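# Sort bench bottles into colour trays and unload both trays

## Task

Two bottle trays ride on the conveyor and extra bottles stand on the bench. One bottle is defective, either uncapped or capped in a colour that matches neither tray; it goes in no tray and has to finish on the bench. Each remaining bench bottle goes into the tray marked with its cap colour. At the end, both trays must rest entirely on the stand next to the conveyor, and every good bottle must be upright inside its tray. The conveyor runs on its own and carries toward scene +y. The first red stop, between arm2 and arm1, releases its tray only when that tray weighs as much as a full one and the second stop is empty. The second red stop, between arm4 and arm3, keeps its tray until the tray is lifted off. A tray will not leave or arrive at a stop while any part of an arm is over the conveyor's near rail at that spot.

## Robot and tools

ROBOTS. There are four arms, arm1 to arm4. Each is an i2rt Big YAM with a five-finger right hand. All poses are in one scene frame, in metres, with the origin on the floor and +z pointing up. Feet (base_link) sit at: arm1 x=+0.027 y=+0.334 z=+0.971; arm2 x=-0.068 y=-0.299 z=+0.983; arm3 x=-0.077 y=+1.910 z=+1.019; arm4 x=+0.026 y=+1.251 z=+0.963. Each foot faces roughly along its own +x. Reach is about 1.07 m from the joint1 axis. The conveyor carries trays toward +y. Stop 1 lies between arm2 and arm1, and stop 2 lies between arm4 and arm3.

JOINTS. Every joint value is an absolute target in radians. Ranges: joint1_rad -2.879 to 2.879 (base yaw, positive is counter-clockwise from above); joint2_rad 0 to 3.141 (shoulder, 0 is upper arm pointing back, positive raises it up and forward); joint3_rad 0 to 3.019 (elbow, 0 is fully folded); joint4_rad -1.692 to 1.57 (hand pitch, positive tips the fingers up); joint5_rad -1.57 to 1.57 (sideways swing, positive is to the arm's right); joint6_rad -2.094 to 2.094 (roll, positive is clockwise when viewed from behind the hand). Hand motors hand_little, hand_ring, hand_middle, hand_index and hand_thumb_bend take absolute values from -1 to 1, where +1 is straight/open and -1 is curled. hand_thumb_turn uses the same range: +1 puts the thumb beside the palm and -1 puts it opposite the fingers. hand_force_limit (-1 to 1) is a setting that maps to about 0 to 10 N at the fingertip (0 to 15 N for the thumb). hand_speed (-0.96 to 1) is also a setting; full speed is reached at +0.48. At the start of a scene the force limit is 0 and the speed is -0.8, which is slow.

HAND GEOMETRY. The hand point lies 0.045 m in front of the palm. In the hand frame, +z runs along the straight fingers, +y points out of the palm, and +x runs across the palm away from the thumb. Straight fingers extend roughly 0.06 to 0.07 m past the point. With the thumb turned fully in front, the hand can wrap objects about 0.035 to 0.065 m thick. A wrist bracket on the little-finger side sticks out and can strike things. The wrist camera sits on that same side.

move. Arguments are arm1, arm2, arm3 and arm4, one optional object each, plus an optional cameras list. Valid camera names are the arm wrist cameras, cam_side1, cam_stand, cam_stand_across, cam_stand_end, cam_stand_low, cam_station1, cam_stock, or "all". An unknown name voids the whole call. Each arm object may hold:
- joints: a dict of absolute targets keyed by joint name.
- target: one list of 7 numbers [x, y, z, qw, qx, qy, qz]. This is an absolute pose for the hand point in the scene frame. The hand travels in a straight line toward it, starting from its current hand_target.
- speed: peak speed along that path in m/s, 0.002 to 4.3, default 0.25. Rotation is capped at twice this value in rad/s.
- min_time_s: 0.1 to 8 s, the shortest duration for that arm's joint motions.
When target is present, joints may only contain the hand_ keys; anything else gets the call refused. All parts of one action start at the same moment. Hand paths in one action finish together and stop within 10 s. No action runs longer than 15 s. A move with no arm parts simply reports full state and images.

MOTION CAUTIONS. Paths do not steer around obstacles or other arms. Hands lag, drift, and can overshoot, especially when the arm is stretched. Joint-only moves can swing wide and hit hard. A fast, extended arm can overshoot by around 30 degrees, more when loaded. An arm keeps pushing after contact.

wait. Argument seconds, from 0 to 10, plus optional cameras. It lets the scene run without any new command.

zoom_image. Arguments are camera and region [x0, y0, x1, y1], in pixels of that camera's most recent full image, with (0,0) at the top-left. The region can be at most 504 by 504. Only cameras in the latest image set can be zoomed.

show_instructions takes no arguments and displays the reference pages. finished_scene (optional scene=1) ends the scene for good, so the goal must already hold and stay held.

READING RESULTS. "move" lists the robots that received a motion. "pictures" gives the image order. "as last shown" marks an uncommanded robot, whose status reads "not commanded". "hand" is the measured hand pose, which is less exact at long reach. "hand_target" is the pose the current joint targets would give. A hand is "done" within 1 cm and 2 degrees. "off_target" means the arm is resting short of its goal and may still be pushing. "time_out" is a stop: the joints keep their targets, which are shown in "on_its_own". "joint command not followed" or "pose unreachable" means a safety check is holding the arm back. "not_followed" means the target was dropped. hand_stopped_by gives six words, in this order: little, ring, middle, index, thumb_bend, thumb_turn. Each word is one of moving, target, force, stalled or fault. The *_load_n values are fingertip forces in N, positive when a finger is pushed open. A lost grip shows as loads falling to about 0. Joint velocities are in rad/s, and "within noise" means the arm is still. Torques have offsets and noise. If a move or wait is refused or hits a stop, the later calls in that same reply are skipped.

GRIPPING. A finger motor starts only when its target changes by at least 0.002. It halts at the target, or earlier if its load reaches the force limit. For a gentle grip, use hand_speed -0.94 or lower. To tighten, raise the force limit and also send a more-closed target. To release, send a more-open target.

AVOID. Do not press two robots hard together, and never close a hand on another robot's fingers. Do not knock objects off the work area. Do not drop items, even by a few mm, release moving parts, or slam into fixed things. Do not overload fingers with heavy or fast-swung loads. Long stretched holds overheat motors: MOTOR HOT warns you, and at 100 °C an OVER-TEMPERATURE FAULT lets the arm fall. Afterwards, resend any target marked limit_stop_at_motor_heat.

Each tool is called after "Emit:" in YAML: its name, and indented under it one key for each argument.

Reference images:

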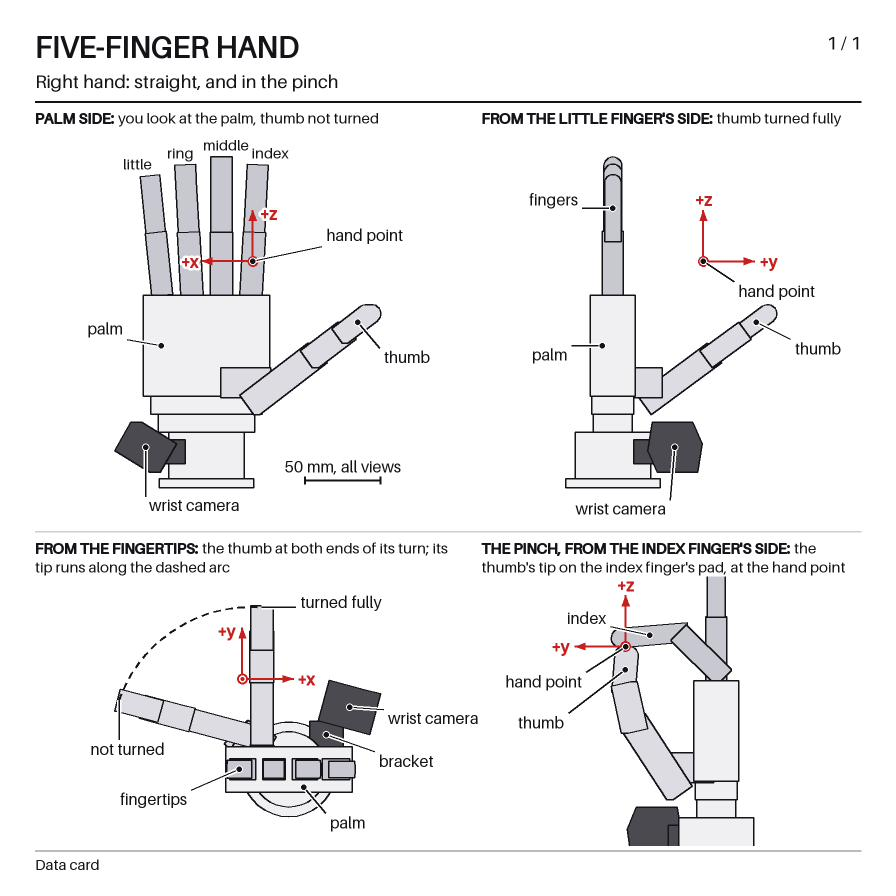

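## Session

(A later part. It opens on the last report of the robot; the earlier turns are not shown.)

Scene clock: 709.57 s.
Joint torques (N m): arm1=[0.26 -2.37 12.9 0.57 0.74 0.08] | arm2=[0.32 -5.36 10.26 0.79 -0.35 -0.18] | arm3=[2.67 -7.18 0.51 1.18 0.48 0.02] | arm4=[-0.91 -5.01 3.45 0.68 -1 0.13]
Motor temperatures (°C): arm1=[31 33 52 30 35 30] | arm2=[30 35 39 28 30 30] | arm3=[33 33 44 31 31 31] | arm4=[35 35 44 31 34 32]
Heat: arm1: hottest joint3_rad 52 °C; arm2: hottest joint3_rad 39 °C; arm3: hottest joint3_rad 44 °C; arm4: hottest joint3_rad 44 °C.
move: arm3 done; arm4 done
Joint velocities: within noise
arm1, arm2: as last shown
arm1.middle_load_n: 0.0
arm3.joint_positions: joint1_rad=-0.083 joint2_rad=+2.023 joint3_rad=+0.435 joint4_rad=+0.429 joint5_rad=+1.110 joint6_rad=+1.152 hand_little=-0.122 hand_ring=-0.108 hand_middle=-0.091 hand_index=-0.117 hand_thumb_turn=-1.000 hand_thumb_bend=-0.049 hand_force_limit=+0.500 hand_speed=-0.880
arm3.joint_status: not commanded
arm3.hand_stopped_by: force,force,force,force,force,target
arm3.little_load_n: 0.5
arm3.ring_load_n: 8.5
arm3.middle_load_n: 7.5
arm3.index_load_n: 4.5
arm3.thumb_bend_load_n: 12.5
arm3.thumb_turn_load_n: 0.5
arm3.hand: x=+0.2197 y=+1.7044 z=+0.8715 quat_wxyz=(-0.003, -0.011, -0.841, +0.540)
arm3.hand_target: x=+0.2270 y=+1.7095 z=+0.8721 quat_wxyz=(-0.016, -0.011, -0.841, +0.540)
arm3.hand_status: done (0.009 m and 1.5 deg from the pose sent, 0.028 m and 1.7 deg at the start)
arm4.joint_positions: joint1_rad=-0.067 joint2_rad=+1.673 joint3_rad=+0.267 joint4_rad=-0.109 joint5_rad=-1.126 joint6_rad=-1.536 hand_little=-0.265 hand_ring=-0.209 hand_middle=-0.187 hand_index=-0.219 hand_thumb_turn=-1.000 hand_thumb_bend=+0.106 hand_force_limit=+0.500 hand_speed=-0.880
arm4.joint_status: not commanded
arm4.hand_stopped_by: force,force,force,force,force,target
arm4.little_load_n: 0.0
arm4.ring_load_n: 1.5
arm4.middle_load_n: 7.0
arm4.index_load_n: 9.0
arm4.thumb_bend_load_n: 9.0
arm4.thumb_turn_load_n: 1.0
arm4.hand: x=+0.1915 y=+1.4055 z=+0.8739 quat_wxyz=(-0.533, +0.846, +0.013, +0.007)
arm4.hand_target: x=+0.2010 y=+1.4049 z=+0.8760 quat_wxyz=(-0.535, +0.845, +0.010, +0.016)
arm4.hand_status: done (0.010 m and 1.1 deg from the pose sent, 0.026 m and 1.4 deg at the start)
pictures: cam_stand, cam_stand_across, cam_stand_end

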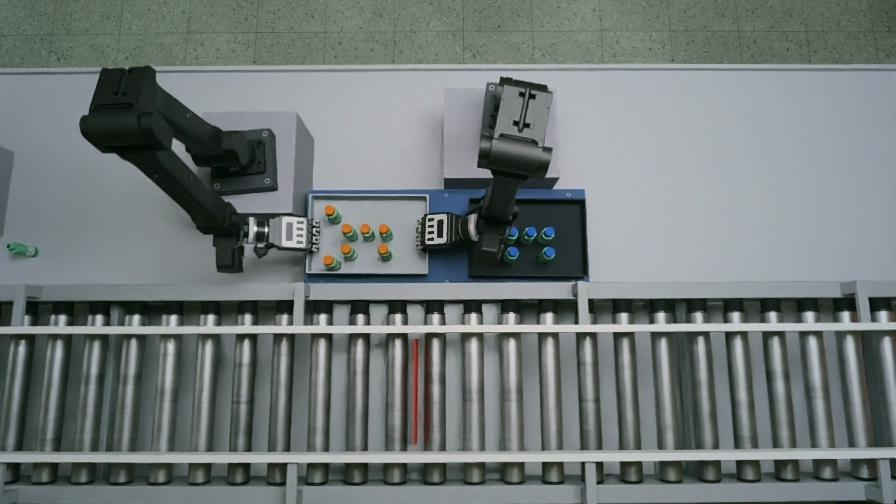

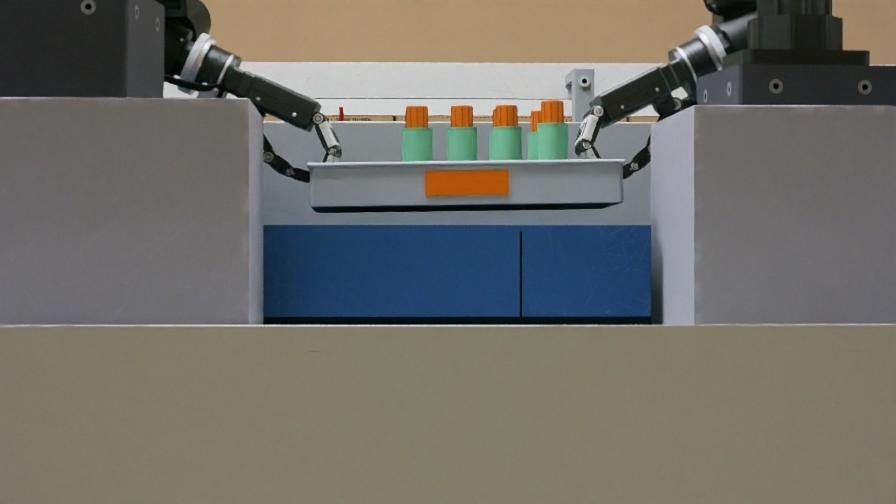

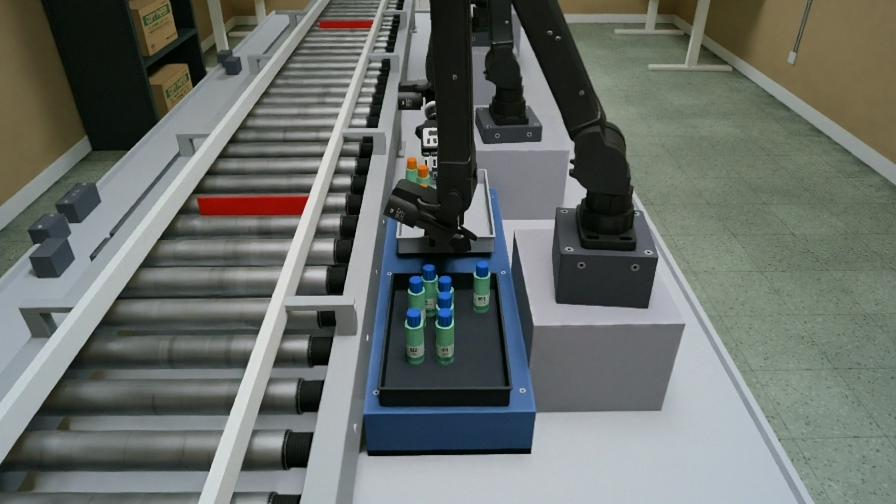

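Emit:
move:
  arm4: {"target":[0.201,1.405,0.866,0.5350,-0.8446,-0.010,-0.0157],"speed":0.03}
  arm3: {"target":[0.227,1.7095,0.865,0.0165,0.0105,0.8412,-0.5403],"speed":0.03}
  cameras: ["cam_stand_across","cam_stand","cam_stand_end"]

Emit:
zoom_image:
  camera: "cam_stand_across"
  region: [250, 50, 700, 250]

Emit:
zoom_image:
  camera: "cam_stand_end"
  region: [370, 150, 530, 300]

Emit:
zoom_image:
  camera: "cam_stand"
  region: [290, 170, 470, 290]

Scene clock: 710.83 s.
Joint torques (N m): arm1=[0.26 -2.37 12.89 0.57 0.74 0.08] | arm2=[0.56 -5.42 10.26 0.79 -0.35 -0.18] | arm3=[2.61 -7.3 0.39 1.2 0.48 0.02] | arm4=[-0.91 -5.13 3.06 0.64 -1 0.14]
Motor temperatures (°C): arm1=[31 33 52 30 35 30] | arm2=[30 35 39 28 30 30] | arm3=[33 33 44 31 31 31] | arm4=[35 35 44 31 34 32]
Heat: arm1: hottest joint3_rad 52 °C; arm2: hottest joint3_rad 39 °C; arm3: hottest joint3_rad 44 °C; arm4: hottest joint3_rad 44 °C.
move: arm3 done; arm4 done
Joint velocities: within noise
arm1.joint_positions: joint1_rad=+1.254 joint2_rad=+0.889 joint3_rad=+0.695 joint4_rad=-1.039 joint5_rad=+0.923 joint6_rad=+1.112 hand_little=+1.000 hand_ring=+1.000 hand_middle=+1.000 hand_index=+1.000 hand_thumb_turn=-1.000 hand_thumb_bend=+1.000 hand_force_limit=+0.000 hand_speed=-0.850
arm1.joint_status: not commanded
arm1.hand_stopped_by: target,target,target,target,target,target
arm1.little_load_n: 0.0
arm1.ring_load_n: 0.0
arm1.middle_load_n: 0.0
arm1.index_load_n: 0.0
arm1.thumb_bend_load_n: 0.0
arm1.thumb_turn_load_n: 0.0
arm1.hand: x=+0.2176 y=+0.5859 z=+1.1316 quat_wxyz=(-0.313, +0.635, -0.623, +0.333)
arm1.hand_target: x=+0.2198 y=+0.5994 z=+1.1500 quat_wxyz=(-0.327, +0.627, -0.627, +0.326)
arm1.hand_status: not commanded
arm2.joint_positions: joint1_rad=-0.688 joint2_rad=+0.903 joint3_rad=+0.532 joint4_rad=-0.432 joint5_rad=-0.661 joint6_rad=-0.557 hand_little=+1.000 hand_ring=+1.000 hand_middle=+0.500 hand_index=+0.500 hand_thumb_turn=-1.000 hand_thumb_bend=+0.900 hand_force_limit=+0.000 hand_speed=+0.300
arm2.joint_status: not commanded
arm2.hand_stopped_by: target,target,target,target,target,target
arm2.little_load_n: 0.0
arm2.ring_load_n: 0.0
arm2.middle_load_n: 0.0
arm2.index_load_n: 0.0
arm2.thumb_bend_load_n: 0.0
arm2.thumb_turn_load_n: 0.0
arm2.hand: x=+0.2239 y=-0.4516 z=+1.1021 quat_wxyz=(-0.328, +0.626, -0.627, +0.328)
arm2.hand_target: x=+0.2201 y=-0.4499 z=+1.0999 quat_wxyz=(-0.326, +0.627, -0.627, +0.326)
arm2.hand_status: not commanded
arm3.joint_positions: joint1_rad=-0.083 joint2_rad=+2.054 joint3_rad=+0.441 joint4_rad=+0.453 joint5_rad=+1.109 joint6_rad=+1.152 hand_little=-0.122 hand_ring=-0.108 hand_middle=-0.091 hand_index=-0.117 hand_thumb_turn=-1.000 hand_thumb_bend=-0.049 hand_force_limit=+0.500 hand_speed=-0.880
arm3.joint_status: not commanded
arm3.hand_stopped_by: force,force,force,force,force,target
arm3.little_load_n: 0.5
arm3.ring_load_n: 7.5
arm3.middle_load_n: 7.0
arm3.index_load_n: 5.0
arm3.thumb_bend_load_n: 12.0
arm3.thumb_turn_load_n: 1.0
arm3.hand: x=+0.2193 y=+1.7046 z=+0.8646 quat_wxyz=(-0.003, -0.011, -0.841, +0.540)
arm3.hand_target: x=+0.2270 y=+1.7095 z=+0.8651 quat_wxyz=(-0.016, -0.011, -0.841, +0.540)
arm3.hand_status: done (0.009 m and 1.6 deg from the pose sent, 0.011 m and 1.5 deg at the start)
arm4.joint_positions: joint1_rad=-0.067 joint2_rad=+1.730 joint3_rad=+0.267 joint4_rad=-0.051 joint5_rad=-1.126 joint6_rad=-1.536 hand_little=-0.265 hand_ring=-0.209 hand_middle=-0.187 hand_index=-0.219 hand_thumb_turn=-1.000 hand_thumb_bend=+0.106 hand_force_limit=+0.500 hand_speed=-0.880
arm4.joint_status: not commanded
arm4.hand_stopped_by: force,force,force,force,force,target
arm4.little_load_n: 0.0
arm4.ring_load_n: 1.0
arm4.middle_load_n: 7.0
arm4.index_load_n: 9.0
arm4.thumb_bend_load_n: 9.0
arm4.thumb_turn_load_n: 1.0
arm4.hand: x=+0.1911 y=+1.4055 z=+0.8644 quat_wxyz=(-0.533, +0.846, +0.013, +0.007)
arm4.hand_target: x=+0.2009 y=+1.4049 z=+0.8660 quat_wxyz=(-0.535, +0.845, +0.010, +0.016)
arm4.hand_status: done (0.010 m and 1.1 deg from the pose sent, 0.012 m and 1.2 deg at the start)
pictures: cam_stand, cam_stand_across, cam_stand_end

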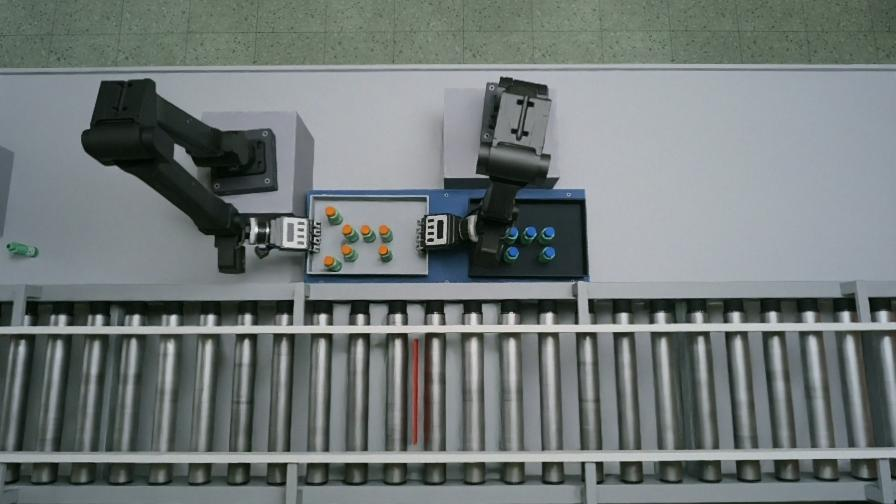

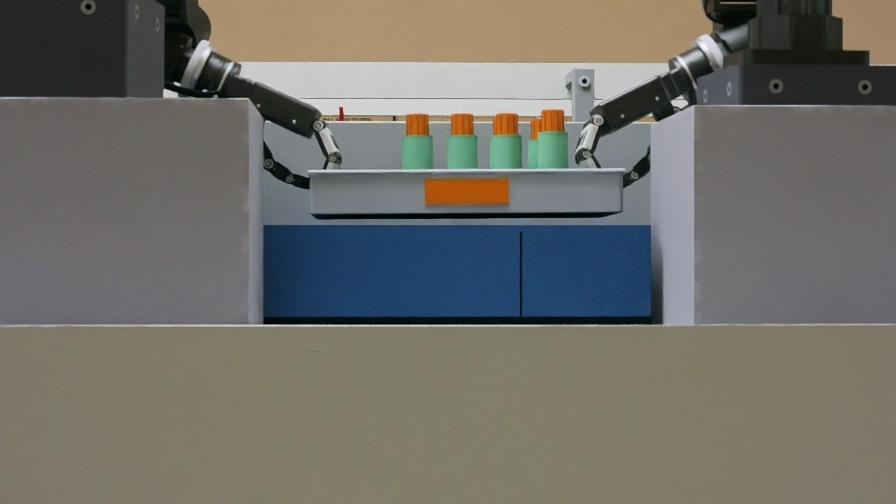

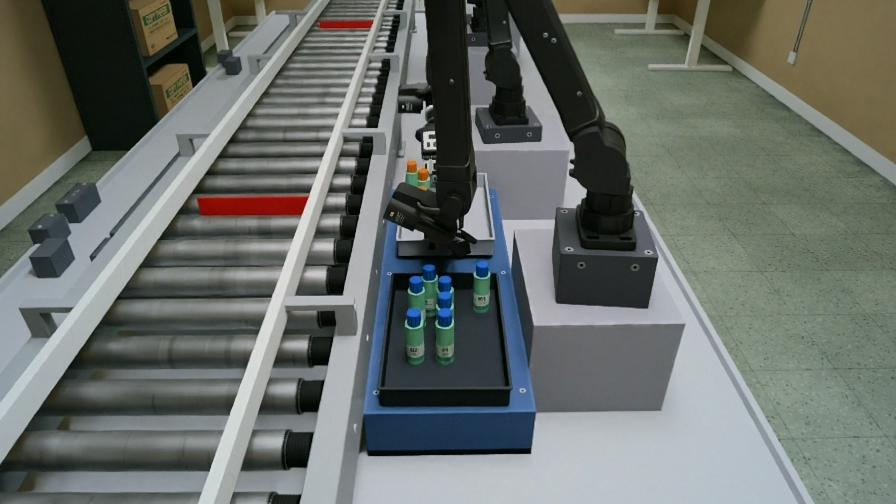

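Scaled by 1.120 from the camera's image (finer frame: 1280x720).

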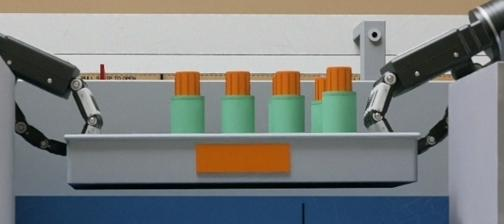

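Scaled by 3.150 from the camera's image (finer frame: 1280x720).

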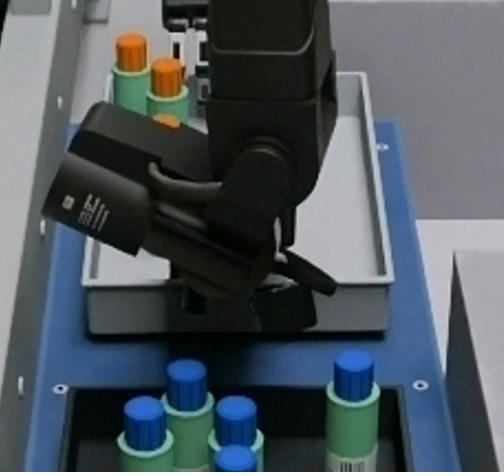

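Scaled by 2.800 from the camera's image (finer frame: 1280x720).

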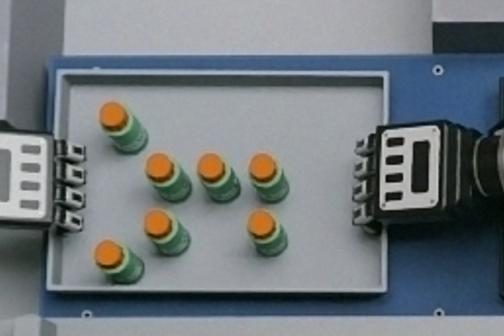

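Emit:
move:
  arm4: {"target":[0.201,1.405,0.8600,0.5350,-0.8446,-0.010,-0.0157],"speed":0.025}
  arm3: {"target":[0.227,1.7095,0.8600,0.0165,0.0105,0.8412,-0.5403],"speed":0.025}
  cameras: ["cam_stand_across","cam_stand_end"]

Emit:
zoom_image:
  camera: "cam_stand_across"
  region: [250, 50, 700, 250]

Emit:
zoom_image:
  camera: "cam_stand_end"
  region: [370, 150, 530, 300]

Scene clock: 712.03 s.
Joint torques (N m): arm1=[0.21 -2.43 12.89 0.57 0.74 0.07] | arm2=[0.26 -5.36 10.29 0.77 -0.35 -0.18] | arm3=[2.73 -7.3 0.17 1.2 0.52 0.02] | arm4=[-0.91 -5.36 2.5 0.66 -1.01 0.14]
Motor temperatures (°C): arm1=[31 33 52 30 35 30] | arm2=[30 35 39 28 30 30] | arm3=[33 33 44 31 31 31] | arm4=[35 35 44 31 34 32]
Heat: arm1: hottest joint3_rad 52 °C; arm2: hottest joint3_rad 39 °C; arm3: hottest joint3_rad 44 °C; arm4: hottest joint3_rad 44 °C.
move: arm3 done; arm4 done
Joint velocities: within noise
arm1, arm2: as last shown
arm3.joint_positions: joint1_rad=-0.083 joint2_rad=+2.075 joint3_rad=+0.447 joint4_rad=+0.470 joint5_rad=+1.109 joint6_rad=+1.152 hand_little=-0.122 hand_ring=-0.108 hand_middle=-0.091 hand_index=-0.117 hand_thumb_turn=-1.000 hand_thumb_bend=-0.049 hand_force_limit=+0.500 hand_speed=-0.880
arm3.joint_status: not commanded
arm3.hand_stopped_by: force,force,force,force,force,target
arm3.little_load_n: 0.5
arm3.ring_load_n: 8.0
arm3.middle_load_n: 6.5
arm3.index_load_n: 5.0
arm3.thumb_bend_load_n: 12.0
arm3.thumb_turn_load_n: 1.0
arm3.hand: x=+0.2201 y=+1.7046 z=+0.8599 quat_wxyz=(-0.004, -0.011, -0.842, +0.540)
arm3.hand_target: x=+0.2269 y=+1.7095 z=+0.8601 quat_wxyz=(-0.016, -0.010, -0.841, +0.540)
arm3.hand_status: done (0.008 m and 1.5 deg from the pose sent, 0.010 m and 1.6 deg at the start)
arm4.joint_positions: joint1_rad=-0.067 joint2_rad=+1.765 joint3_rad=+0.272 joint4_rad=-0.018 joint5_rad=-1.126 joint6_rad=-1.536 hand_little=-0.265 hand_ring=-0.209 hand_middle=-0.187 hand_index=-0.219 hand_thumb_turn=-1.000 hand_thumb_bend=+0.106 hand_force_limit=+0.500 hand_speed=-0.880
arm4.joint_status: not commanded
arm4.hand_stopped_by: force,force,force,force,force,target
arm4.little_load_n: 0.0
arm4.ring_load_n: 1.5
arm4.middle_load_n: 7.0
arm4.index_load_n: 9.0
arm4.thumb_bend_load_n: 9.5
arm4.thumb_turn_load_n: 1.0
arm4.hand: x=+0.1926 y=+1.4055 z=+0.8585 quat_wxyz=(-0.533, +0.846, +0.014, +0.008)
arm4.hand_target: x=+0.2011 y=+1.4049 z=+0.8600 quat_wxyz=(-0.535, +0.845, +0.010, +0.016)
arm4.hand_status: done (0.009 m and 1.0 deg from the pose sent, 0.011 m and 1.1 deg at the start)

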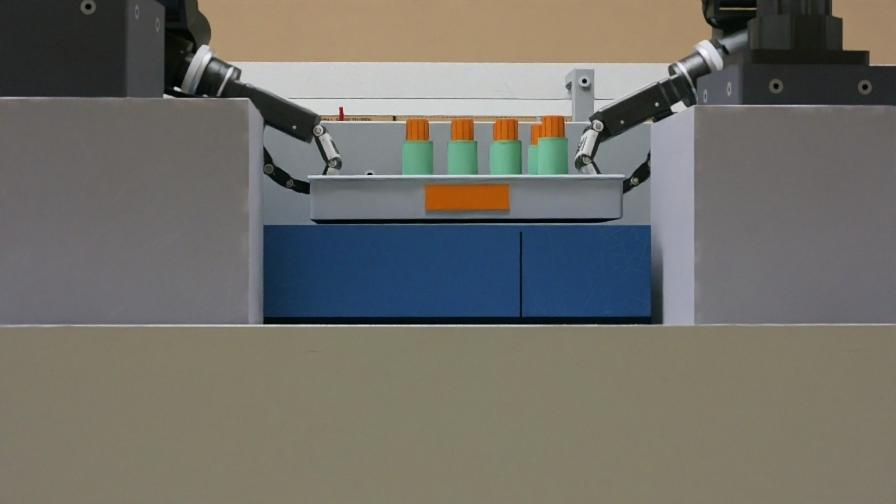

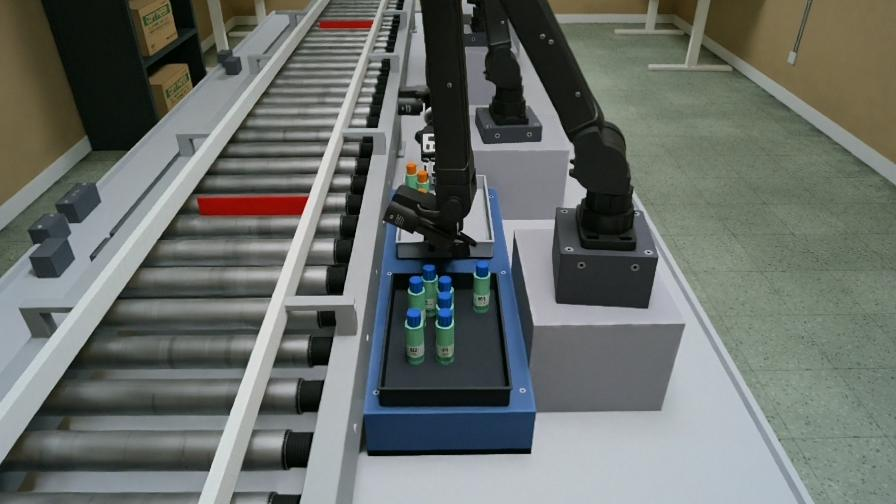

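Scaled by 1.120 from the camera's image (finer frame: 1280x720).

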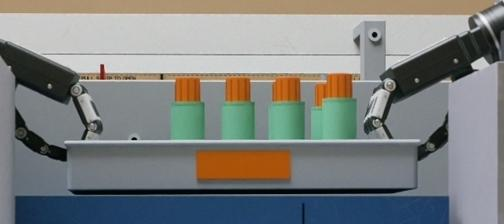

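Scaled by 3.150 from the camera's image (finer frame: 1280x720).

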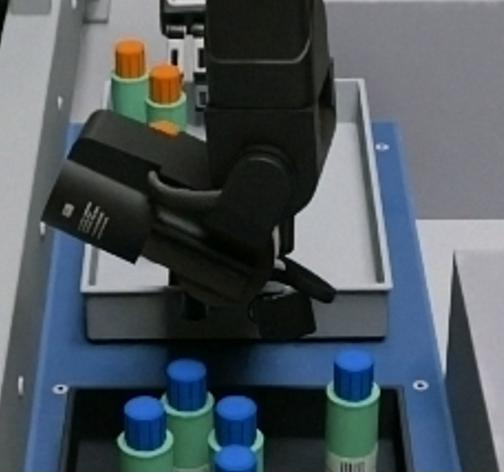

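Emit:
move:
  arm4: {"target":[0.201,1.405,0.8555,0.5350,-0.8446,-0.010,-0.0157],"speed":0.02}
  arm3: {"target":[0.227,1.7095,0.8560,0.0165,0.0105,0.8412,-0.5403],"speed":0.02}
  cameras: ["cam_stand_across"]

Emit:
zoom_image:
  camera: "cam_stand_across"
  region: [250, 150, 450, 250]

Emit:
zoom_image:
  camera: "cam_stand_across"
  region: [450, 150, 650, 250]

Scene clock: 713.23 s.
Joint torques (N m): arm1=[0.21 -2.43 12.89 0.55 0.74 0.07] | arm2=[0.38 -5.3 10.24 0.79 -0.35 -0.18] | arm3=[2.67 -7.36 0.03 1.21 0.53 0.02] | arm4=[-0.91 -5.54 2.18 0.69 -1.01 0.14]
Motor temperatures (°C): arm1=[31 33 52 30 35 30] | arm2=[30 35 39 28 30 30] | arm3=[33 33 43 31 31 31] | arm4=[35 35 44 31 34 32]
Heat: arm1: hottest joint3_rad 52 °C; arm2: hottest joint3_rad 39 °C; arm3: hottest joint3_rad 43 °C; arm4: hottest joint3_rad 44 °C.
move: arm3 done; arm4 done
Joint velocities: within noise
arm1, arm2: as last shown
arm2.ring_load_n: -0.5
arm3.joint_positions: joint1_rad=-0.083 joint2_rad=+2.093 joint3_rad=+0.451 joint4_rad=+0.484 joint5_rad=+1.108 joint6_rad=+1.152 hand_little=-0.122 hand_ring=-0.108 hand_middle=-0.091 hand_index=-0.117 hand_thumb_turn=-1.000 hand_thumb_bend=-0.049 hand_force_limit=+0.500 hand_speed=-0.880
arm3.joint_status: not commanded
arm3.hand_stopped_by: force,force,force,force,force,target
arm3.little_load_n: 1.0
arm3.ring_load_n: 8.0
arm3.middle_load_n: 6.5
arm3.index_load_n: 4.5
arm3.thumb_bend_load_n: 12.0
arm3.thumb_turn_load_n: 1.0
arm3.hand: x=+0.2206 y=+1.7046 z=+0.8559 quat_wxyz=(-0.004, -0.012, -0.842, +0.540)
arm3.hand_target: x=+0.2270 y=+1.7095 z=+0.8560 quat_wxyz=(-0.016, -0.011, -0.841, +0.540)
arm3.hand_status: done (0.008 m and 1.4 deg from the pose sent, 0.009 m and 1.4 deg at the start)
arm4.joint_positions: joint1_rad=-0.067 joint2_rad=+1.791 joint3_rad=+0.275 joint4_rad=+0.006 joint5_rad=-1.126 joint6_rad=-1.536 hand_little=-0.265 hand_ring=-0.209 hand_middle=-0.187 hand_index=-0.219 hand_thumb_turn=-1.000 hand_thumb_bend=+0.106 hand_force_limit=+0.500 hand_speed=-0.880
arm4.joint_status: not commanded
arm4.hand_stopped_by: force,force,force,force,force,target
arm4.little_load_n: 0.0
arm4.ring_load_n: 1.5
arm4.middle_load_n: 7.5
arm4.index_load_n: 8.5
arm4.thumb_bend_load_n: 9.5
arm4.thumb_turn_load_n: 1.0
arm4.hand: x=+0.1932 y=+1.4054 z=+0.8541 quat_wxyz=(-0.532, +0.846, +0.014, +0.008)
arm4.hand_target: x=+0.2010 y=+1.4049 z=+0.8555 quat_wxyz=(-0.535, +0.845, +0.010, +0.016)
arm4.hand_status: done (0.008 m and 1.0 deg from the pose sent, 0.009 m and 1.1 deg at the start)

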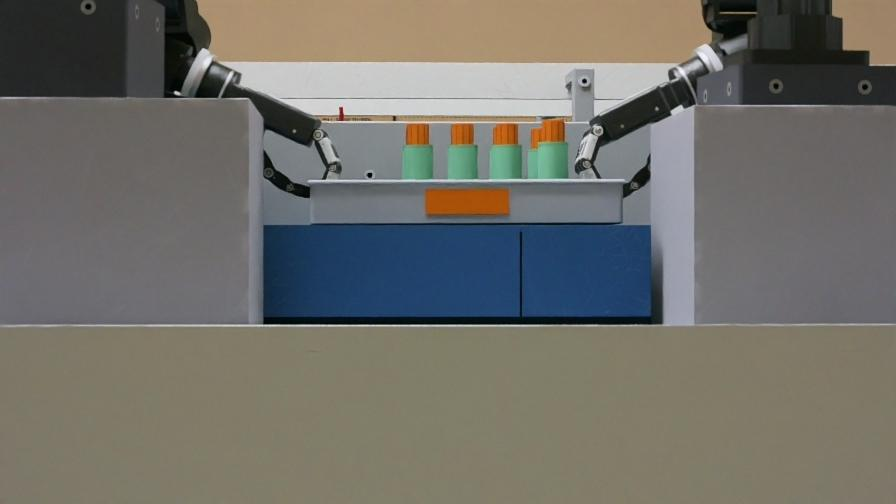

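Scaled by 2.520 from the camera's image (finer frame: 1280x720).

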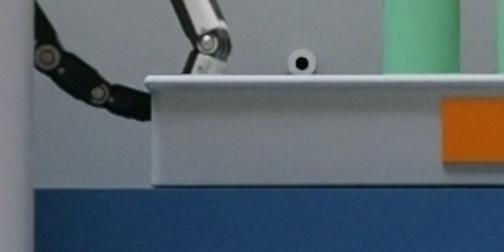

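Scaled by 2.520 from the camera's image (finer frame: 1280x720).

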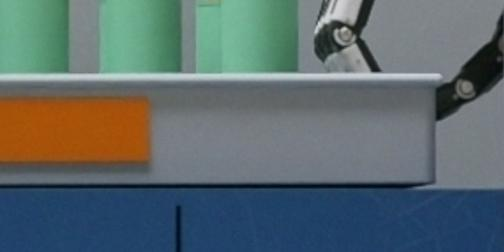

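Emit:
move:
  arm4: {"target":[0.201,1.405,0.8525,0.5350,-0.8446,-0.010,-0.0157],"speed":0.02}
  arm3: {"target":[0.227,1.7095,0.8535,0.0165,0.0105,0.8412,-0.5403],"speed":0.02}
  cameras: ["cam_stand_across","cam_stand"]

Emit:
zoom_image:
  camera: "cam_stand_across"
  region: [250, 150, 450, 250]

Emit:
zoom_image:
  camera: "cam_stand_across"
  region: [450, 150, 650, 250]

Emit:
zoom_image:
  camera: "cam_stand"
  region: [290, 170, 470, 290]

Scene clock: 714.40 s.
Joint torques (N m): arm1=[0.21 -2.37 12.89 0.57 0.74 0.07] | arm2=[0.38 -5.42 10.28 0.79 -0.35 -0.18] | arm3=[2.67 -7 0.2 1.18 0.53 0.01] | arm4=[-0.91 -5.42 2.15 0.73 -1.01 0.14]
Motor temperatures (°C): arm1=[31 33 52 30 35 30] | arm2=[30 35 39 28 30 30] | arm3=[33 33 43 31 31 31] | arm4=[35 35 44 31 34 32]
Heat: arm1: hottest joint3_rad 52 °C; arm2: hottest joint3_rad 39 °C; arm3: hottest joint3_rad 43 °C; arm4: hottest joint3_rad 44 °C.
move: arm3 done; arm4 done
Joint velocities: within noise
arm1, arm2: as last shown
arm1.ring_load_n: -0.5
arm1.index_load_n: -0.5
arm2.ring_load_n: 0.0
arm3.joint_positions: joint1_rad=-0.083 joint2_rad=+2.099 joint3_rad=+0.451 joint4_rad=+0.493 joint5_rad=+1.108 joint6_rad=+1.152 hand_little=-0.122 hand_ring=-0.108 hand_middle=-0.091 hand_index=-0.117 hand_thumb_turn=-1.000 hand_thumb_bend=-0.049 hand_force_limit=+0.500 hand_speed=-0.880
arm3.joint_status: not commanded
arm3.hand_stopped_by: force,force,force,force,force,target
arm3.little_load_n: 1.0
arm3.ring_load_n: 7.5
arm3.middle_load_n: 6.5
arm3.index_load_n: 4.0
arm3.thumb_bend_load_n: 11.5
arm3.thumb_turn_load_n: 0.5
arm3.hand: x=+0.2205 y=+1.7046 z=+0.8547 quat_wxyz=(-0.005, -0.012, -0.842, +0.540)
arm3.hand_target: x=+0.2269 y=+1.7095 z=+0.8535 quat_wxyz=(-0.016, -0.010, -0.841, +0.540)
arm3.hand_status: done (0.008 m and 1.3 deg from the pose sent, 0.008 m and 1.4 deg at the start)
arm4.joint_positions: joint1_rad=-0.067 joint2_rad=+1.806 joint3_rad=+0.275 joint4_rad=+0.021 joint5_rad=-1.126 joint6_rad=-1.536 hand_little=-0.265 hand_ring=-0.209 hand_middle=-0.187 hand_index=-0.219 hand_thumb_turn=-1.000 hand_thumb_bend=+0.106 hand_force_limit=+0.500 hand_speed=-0.880
arm4.joint_status: not commanded
arm4.hand_stopped_by: force,force,force,force,force,target
arm4.little_load_n: 0.0
arm4.ring_load_n: 1.5
arm4.middle_load_n: 7.0
arm4.index_load_n: 8.5
arm4.thumb_bend_load_n: 9.5
arm4.thumb_turn_load_n: 1.0
arm4.hand: x=+0.1927 y=+1.4054 z=+0.8516 quat_wxyz=(-0.532, +0.846, +0.014, +0.008)
arm4.hand_target: x=+0.2010 y=+1.4049 z=+0.8525 quat_wxyz=(-0.535, +0.845, +0.010, +0.016)
arm4.hand_status: done (0.008 m and 1.0 deg from the pose sent, 0.008 m and 1.0 deg at the start)
pictures: cam_stand, cam_stand_across

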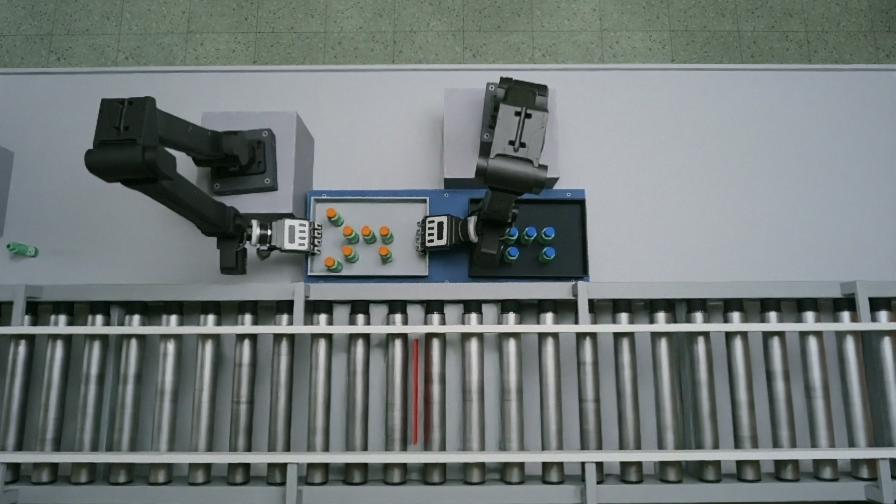

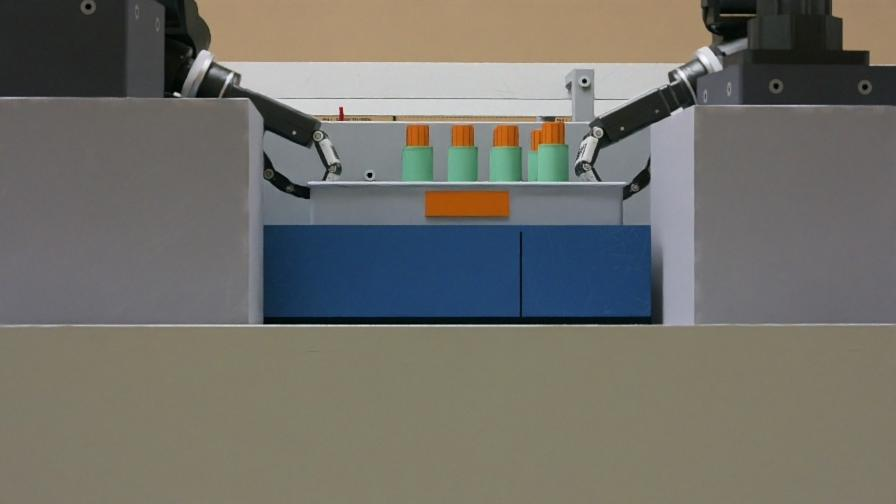

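Scaled by 2.520 from the camera's image (finer frame: 1280x720).

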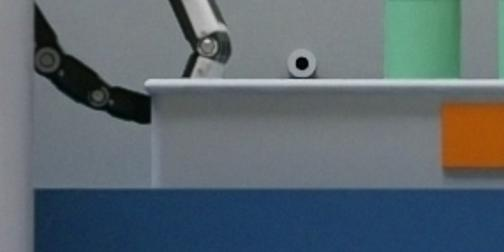

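Scaled by 2.520 from the camera's image (finer frame: 1280x720).

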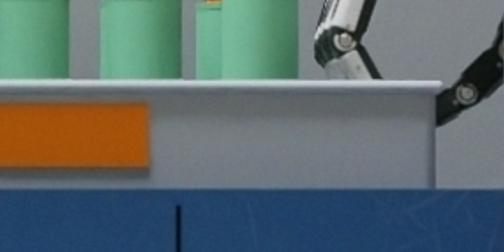

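Scaled by 2.800 from the camera's image (finer frame: 1280x720).

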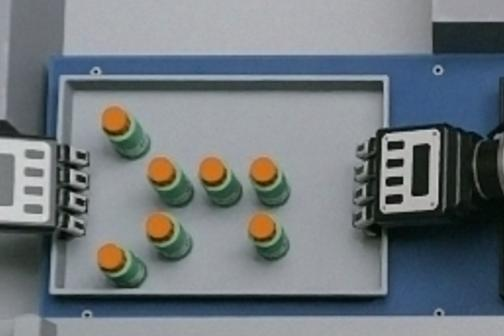

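Emit:
move:
  arm4: {"joints":{"hand_thumb_bend":0.35,"hand_speed":-0.88}}
  arm3: {"joints":{"hand_thumb_bend":0.3,"hand_speed":-0.88}}

Emit:
move:
  arm4: {"joints":{"hand_little":0.08,"hand_ring":0.08,"hand_middle":0.08,"hand_index":0.08,"hand_thumb_bend":0.42,"hand_speed":-0.85}}
  arm3: {"joints":{"hand_little":0.1,"hand_ring":0.1,"hand_middle":0.1,"hand_index":0.1,"hand_thumb_bend":0.42,"hand_speed":-0.85}}
  cameras: ["cam_stand_across","cam_stand"]

Emit:
zoom_image:
  camera: "cam_stand_across"
  region: [250, 50, 700, 250]

Emit:
zoom_image:
  camera: "cam_stand"
  region: [290, 170, 470, 290]

Scene clock: 717.20 s.
Joint torques (N m): arm1=[0.26 -2.43 12.9 0.57 0.74 0.07] | arm2=[0.32 -5.54 10.28 0.81 -0.35 -0.17] | arm3=[2.67 -7.06 0.18 1.06 0.42 0.01] | arm4=[-0.91 -5.36 2.17 0.73 -0.67 0.14]
Motor temperatures (°C): arm1=[31 33 52 30 35 30] | arm2=[30 35 39 28 30 30] | arm3=[33 33 43 31 31 31] | arm4=[35 35 43 30 34 32]
Heat: arm1: hottest joint3_rad 52 °C; arm2: hottest joint3_rad 39 °C; arm3: hottest joint3_rad 43 °C; arm4: hottest joint3_rad 43 °C.
move: arm3 done; arm4 done
Joint velocities: within noise
arm1, arm2: as last shown
arm1.ring_load_n: 0.0
arm1.index_load_n: 0.0
arm3.joint_positions: joint1_rad=-0.083 joint2_rad=+2.100 joint3_rad=+0.451 joint4_rad=+0.495 joint5_rad=+1.111 joint6_rad=+1.152 hand_little=-0.122 hand_ring=-0.108 hand_middle=-0.091 hand_index=-0.117 hand_thumb_turn=-1.000 hand_thumb_bend=+0.300 hand_force_limit=+0.500 hand_speed=-0.880
arm3.joint_status: all done
arm3.hand_stopped_by: force,force,force,force,target,target
arm3.little_load_n: 0.0
arm3.ring_load_n: 4.0
arm3.middle_load_n: 2.5
arm3.index_load_n: 0.5
arm3.thumb_bend_load_n: 0.0
arm3.thumb_turn_load_n: 0.0
arm3.hand: x=+0.2206 y=+1.7042 z=+0.8551 quat_wxyz=(-0.006, -0.013, -0.841, +0.541)
arm3.hand_target: x=+0.2268 y=+1.7095 z=+0.8535 quat_wxyz=(-0.016, -0.010, -0.841, +0.540)
arm3.hand_status: not commanded
arm4.joint_positions: joint1_rad=-0.067 joint2_rad=+1.806 joint3_rad=+0.275 joint4_rad=+0.021 joint5_rad=-1.134 joint6_rad=-1.536 hand_little=-0.265 hand_ring=-0.209 hand_middle=-0.188 hand_index=-0.219 hand_thumb_turn=-1.000 hand_thumb_bend=+0.350 hand_force_limit=+0.500 hand_speed=-0.880
arm4.joint_status: all done
arm4.hand_stopped_by: force,force,force,force,target,target
arm4.little_load_n: 0.0
arm4.ring_load_n: 0.0
arm4.middle_load_n: 1.5
arm4.index_load_n: 3.0
arm4.thumb_bend_load_n: 0.0
arm4.thumb_turn_load_n: 0.0
arm4.hand: x=+0.1925 y=+1.4065 z=+0.8527 quat_wxyz=(-0.536, +0.844, +0.014, +0.008)
arm4.hand_target: x=+0.2010 y=+1.4049 z=+0.8525 quat_wxyz=(-0.535, +0.845, +0.010, +0.016)
arm4.hand_status: not commanded
pictures: none

Scene clock: 718.50 s.
Joint torques (N m): arm1=[0.21 -2.37 12.89 0.57 0.74 0.07] | arm2=[0.32 -5.42 10.28 0.79 -0.35 -0.18] | arm3=[2.2 -7.06 0.18 0.98 0.43 0.01] | arm4=[-0.97 -5.36 2.17 0.75 -0.68 0.13]
Motor temperatures (°C): arm1=[31 33 52 30 35 30] | arm2=[30 35 39 28 30 30] | arm3=[33 33 43 31 31 31] | arm4=[35 35 43 30 34 32]
Heat: arm1: hottest joint3_rad 52 °C; arm2: hottest joint3_rad 39 °C; arm3: hottest joint3_rad 43 °C; arm4: hottest joint3_rad 43 °C.
move: arm3 done; arm4 done
Joint velocities: within noise
arm1, arm2: as last shown
arm1.thumb_bend_load_n: 0.5
arm3.joint_positions: joint1_rad=-0.077 joint2_rad=+2.100 joint3_rad=+0.451 joint4_rad=+0.498 joint5_rad=+1.111 joint6_rad=+1.152 hand_little=+0.100 hand_ring=+0.100 hand_middle=+0.100 hand_index=+0.100 hand_thumb_turn=-1.000 hand_thumb_bend=+0.420 hand_force_limit=+0.500 hand_speed=-0.850
arm3.joint_status: all done
arm3.hand_stopped_by: target,target,target,target,target,target
arm3.little_load_n: 0.0
arm3.ring_load_n: 0.0
arm3.middle_load_n: 0.0
arm3.index_load_n: 0.0
arm3.thumb_bend_load_n: 0.0
arm3.thumb_turn_load_n: 0.0
arm3.hand: x=+0.2224 y=+1.7059 z=+0.8554 quat_wxyz=(-0.008, -0.011, -0.841, +0.542)
arm3.hand_target: x=+0.2269 y=+1.7095 z=+0.8535 quat_wxyz=(-0.016, -0.010, -0.841, +0.540)
arm3.hand_status: not commanded
arm4.joint_positions: joint1_rad=-0.067 joint2_rad=+1.806 joint3_rad=+0.275 joint4_rad=+0.021 joint5_rad=-1.134 joint6_rad=-1.536 hand_little=+0.080 hand_ring=+0.080 hand_middle=+0.080 hand_index=+0.080 hand_thumb_turn=-1.000 hand_thumb_bend=+0.420 hand_force_limit=+0.500 hand_speed=-0.850
arm4.joint_status: all done
arm4.hand_stopped_by: target,target,target,target,target,target
arm4.little_load_n: -0.5
arm4.ring_load_n: 0.0
arm4.middle_load_n: 0.0
arm4.index_load_n: 0.0
arm4.thumb_bend_load_n: 0.0
arm4.thumb_turn_load_n: 0.0
arm4.hand: x=+0.1925 y=+1.4065 z=+0.8527 quat_wxyz=(-0.536, +0.844, +0.014, +0.008)
arm4.hand_target: x=+0.2010 y=+1.4049 z=+0.8525 quat_wxyz=(-0.535, +0.845, +0.010, +0.016)
arm4.hand_status: not commanded
pictures: cam_stand, cam_stand_across

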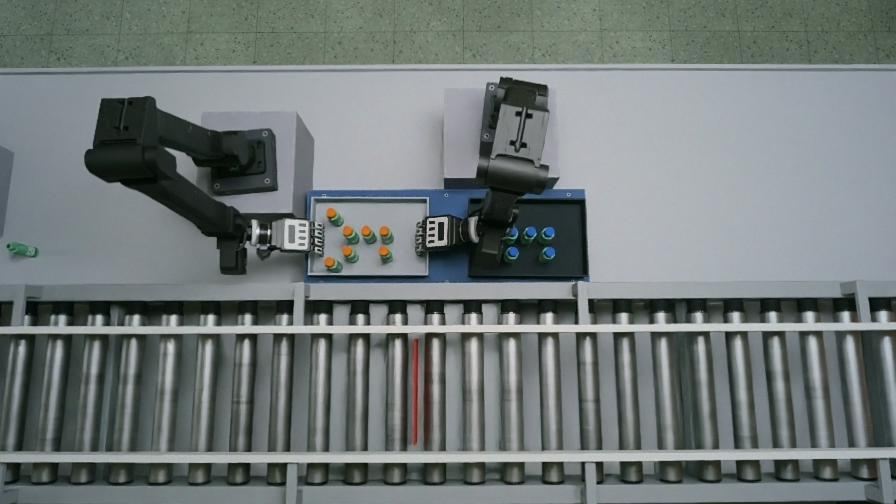

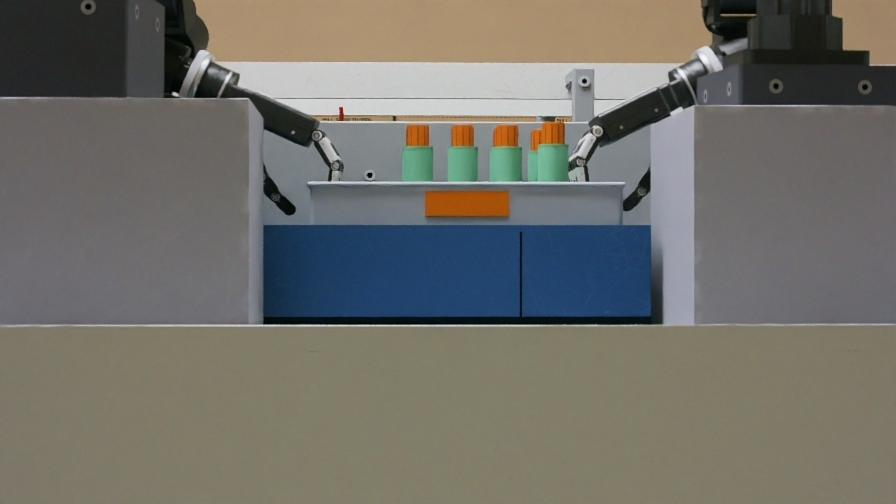

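Scaled by 1.120 from the camera's image (finer frame: 1280x720).

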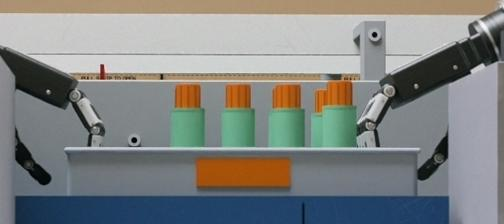

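Scaled by 2.800 from the camera's image (finer frame: 1280x720).

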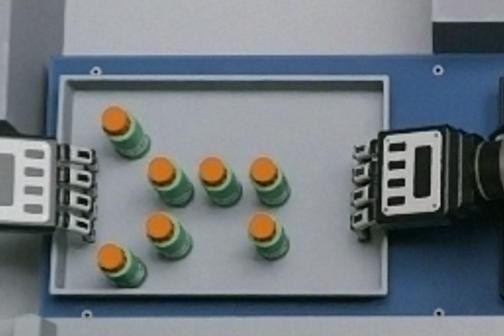

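Emit:
move:
  arm4: {"target":[0.205,1.401,0.900,0.5373,-0.8434,0,0],"speed":0.05}
  arm3: {"target":[0.232,1.7105,0.900,0,0,0.8434,-0.5373],"speed":0.05}
  cameras: ["cam_stand_across","cam_stand"]

Emit:
zoom_image:
  camera: "cam_stand_across"
  region: [250, 50, 700, 250]

Emit:
zoom_image:
  camera: "cam_stand"
  region: [290, 170, 470, 290]

Scene clock: 720.73 s.
Joint torques (N m): arm1=[0.26 -2.37 12.88 0.57 0.74 0.07] | arm2=[0.5 -5.48 10.3 0.8 -0.35 -0.18] | arm3=[2.26 -7.65 1.59 0.16 0.54 0.07] | arm4=[-1.08 -4.89 5.52 -0.13 -0.91 -0.13]
Motor temperatures (°C): arm1=[31 33 52 30 35 30] | arm2=[30 35 39 28 30 30] | arm3=[33 33 43 31 31 31] | arm4=[35 35 43 30 34 32]
Heat: arm1: hottest joint3_rad 52 °C; arm2: hottest joint3_rad 39 °C; arm3: hottest joint3_rad 43 °C; arm4: hottest joint3_rad 43 °C.
move: arm3 done; arm4 off_target
Joint velocities: within noise
arm1, arm2: as last shown
arm1.thumb_bend_load_n: 0.0
arm3.joint_positions: joint1_rad=-0.071 joint2_rad=+1.895 joint3_rad=+0.450 joint4_rad=+0.246 joint5_rad=+1.111 joint6_rad=+1.161 hand_little=+0.100 hand_ring=+0.100 hand_middle=+0.100 hand_index=+0.100 hand_thumb_turn=-1.000 hand_thumb_bend=+0.420 hand_force_limit=+0.500 hand_speed=-0.850
arm3.joint_status: not commanded
arm3.hand_stopped_by: target,target,target,target,target,target
arm3.little_load_n: 0.0
arm3.ring_load_n: 0.0
arm3.middle_load_n: 0.0
arm3.index_load_n: 0.0
arm3.thumb_bend_load_n: 0.0
arm3.thumb_turn_load_n: 0.5
arm3.hand: x=+0.2277 y=+1.7067 z=+0.8977 quat_wxyz=(+0.008, +0.001, -0.843, +0.538)
arm3.hand_target: x=+0.2318 y=+1.7104 z=+0.8999 quat_wxyz=(+0.000, +0.000, -0.843, +0.537)
arm3.hand_status: done (0.006 m and 0.9 deg from the pose sent, 0.046 m and 1.7 deg at the start)
arm4.joint_positions: joint1_rad=-0.088 joint2_rad=+1.575 joint3_rad=+0.300 joint4_rad=-0.318 joint5_rad=-1.134 joint6_rad=-1.564 hand_little=+0.080 hand_ring=+0.080 hand_middle=+0.080 hand_index=+0.080 hand_thumb_turn=-1.000 hand_thumb_bend=+0.420 hand_force_limit=+0.500 hand_speed=-0.850
arm4.joint_status: not commanded
arm4.hand_stopped_by: target,target,target,target,target,target
arm4.little_load_n: 0.0
arm4.ring_load_n: 0.0
arm4.middle_load_n: 0.0
arm4.index_load_n: 0.0
arm4.thumb_bend_load_n: 0.0
arm4.thumb_turn_load_n: 0.0
arm4.hand: x=+0.1917 y=+1.4028 z=+0.8967 quat_wxyz=(-0.536, +0.844, -0.005, -0.013)
arm4.hand_target: x=+0.2048 y=+1.4011 z=+0.8999 quat_wxyz=(-0.537, +0.843, +0.000, +0.000)
arm4.hand_status: off_target (0.014 m and 1.6 deg from the pose sent, 0.049 m and 1.9 deg at the start)
pictures: cam_stand, cam_stand_across

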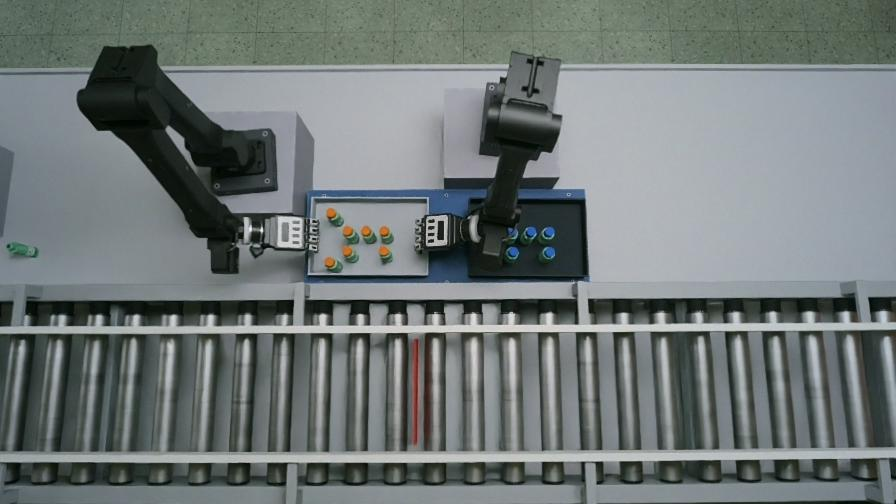

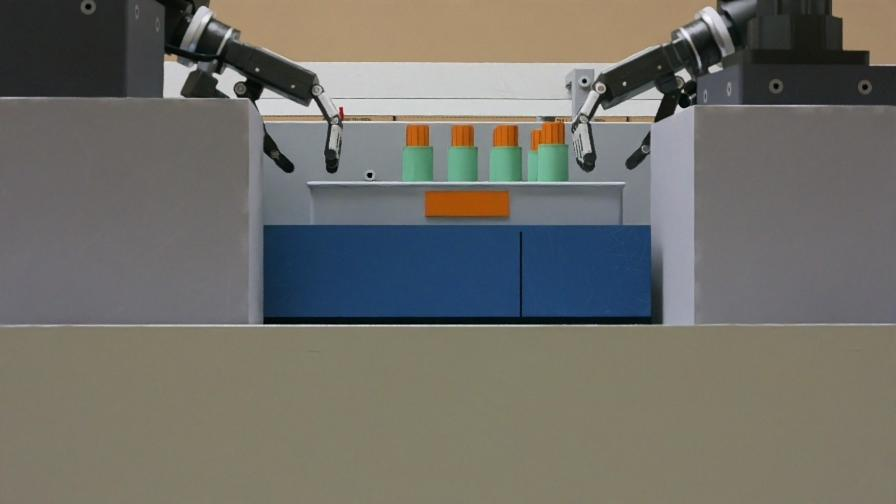

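Scaled by 1.120 from the camera's image (finer frame: 1280x720).

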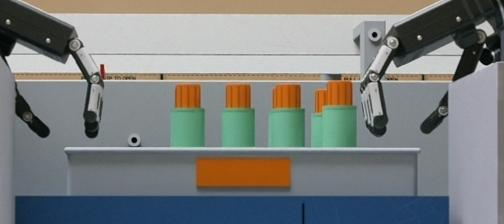

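Scaled by 2.800 from the camera's image (finer frame: 1280x720).

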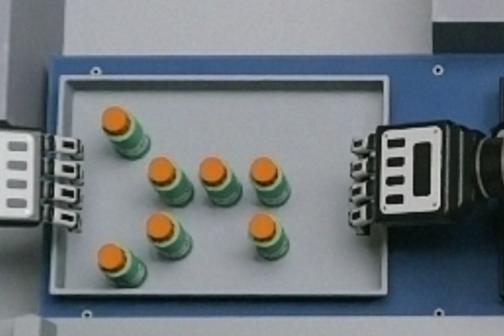

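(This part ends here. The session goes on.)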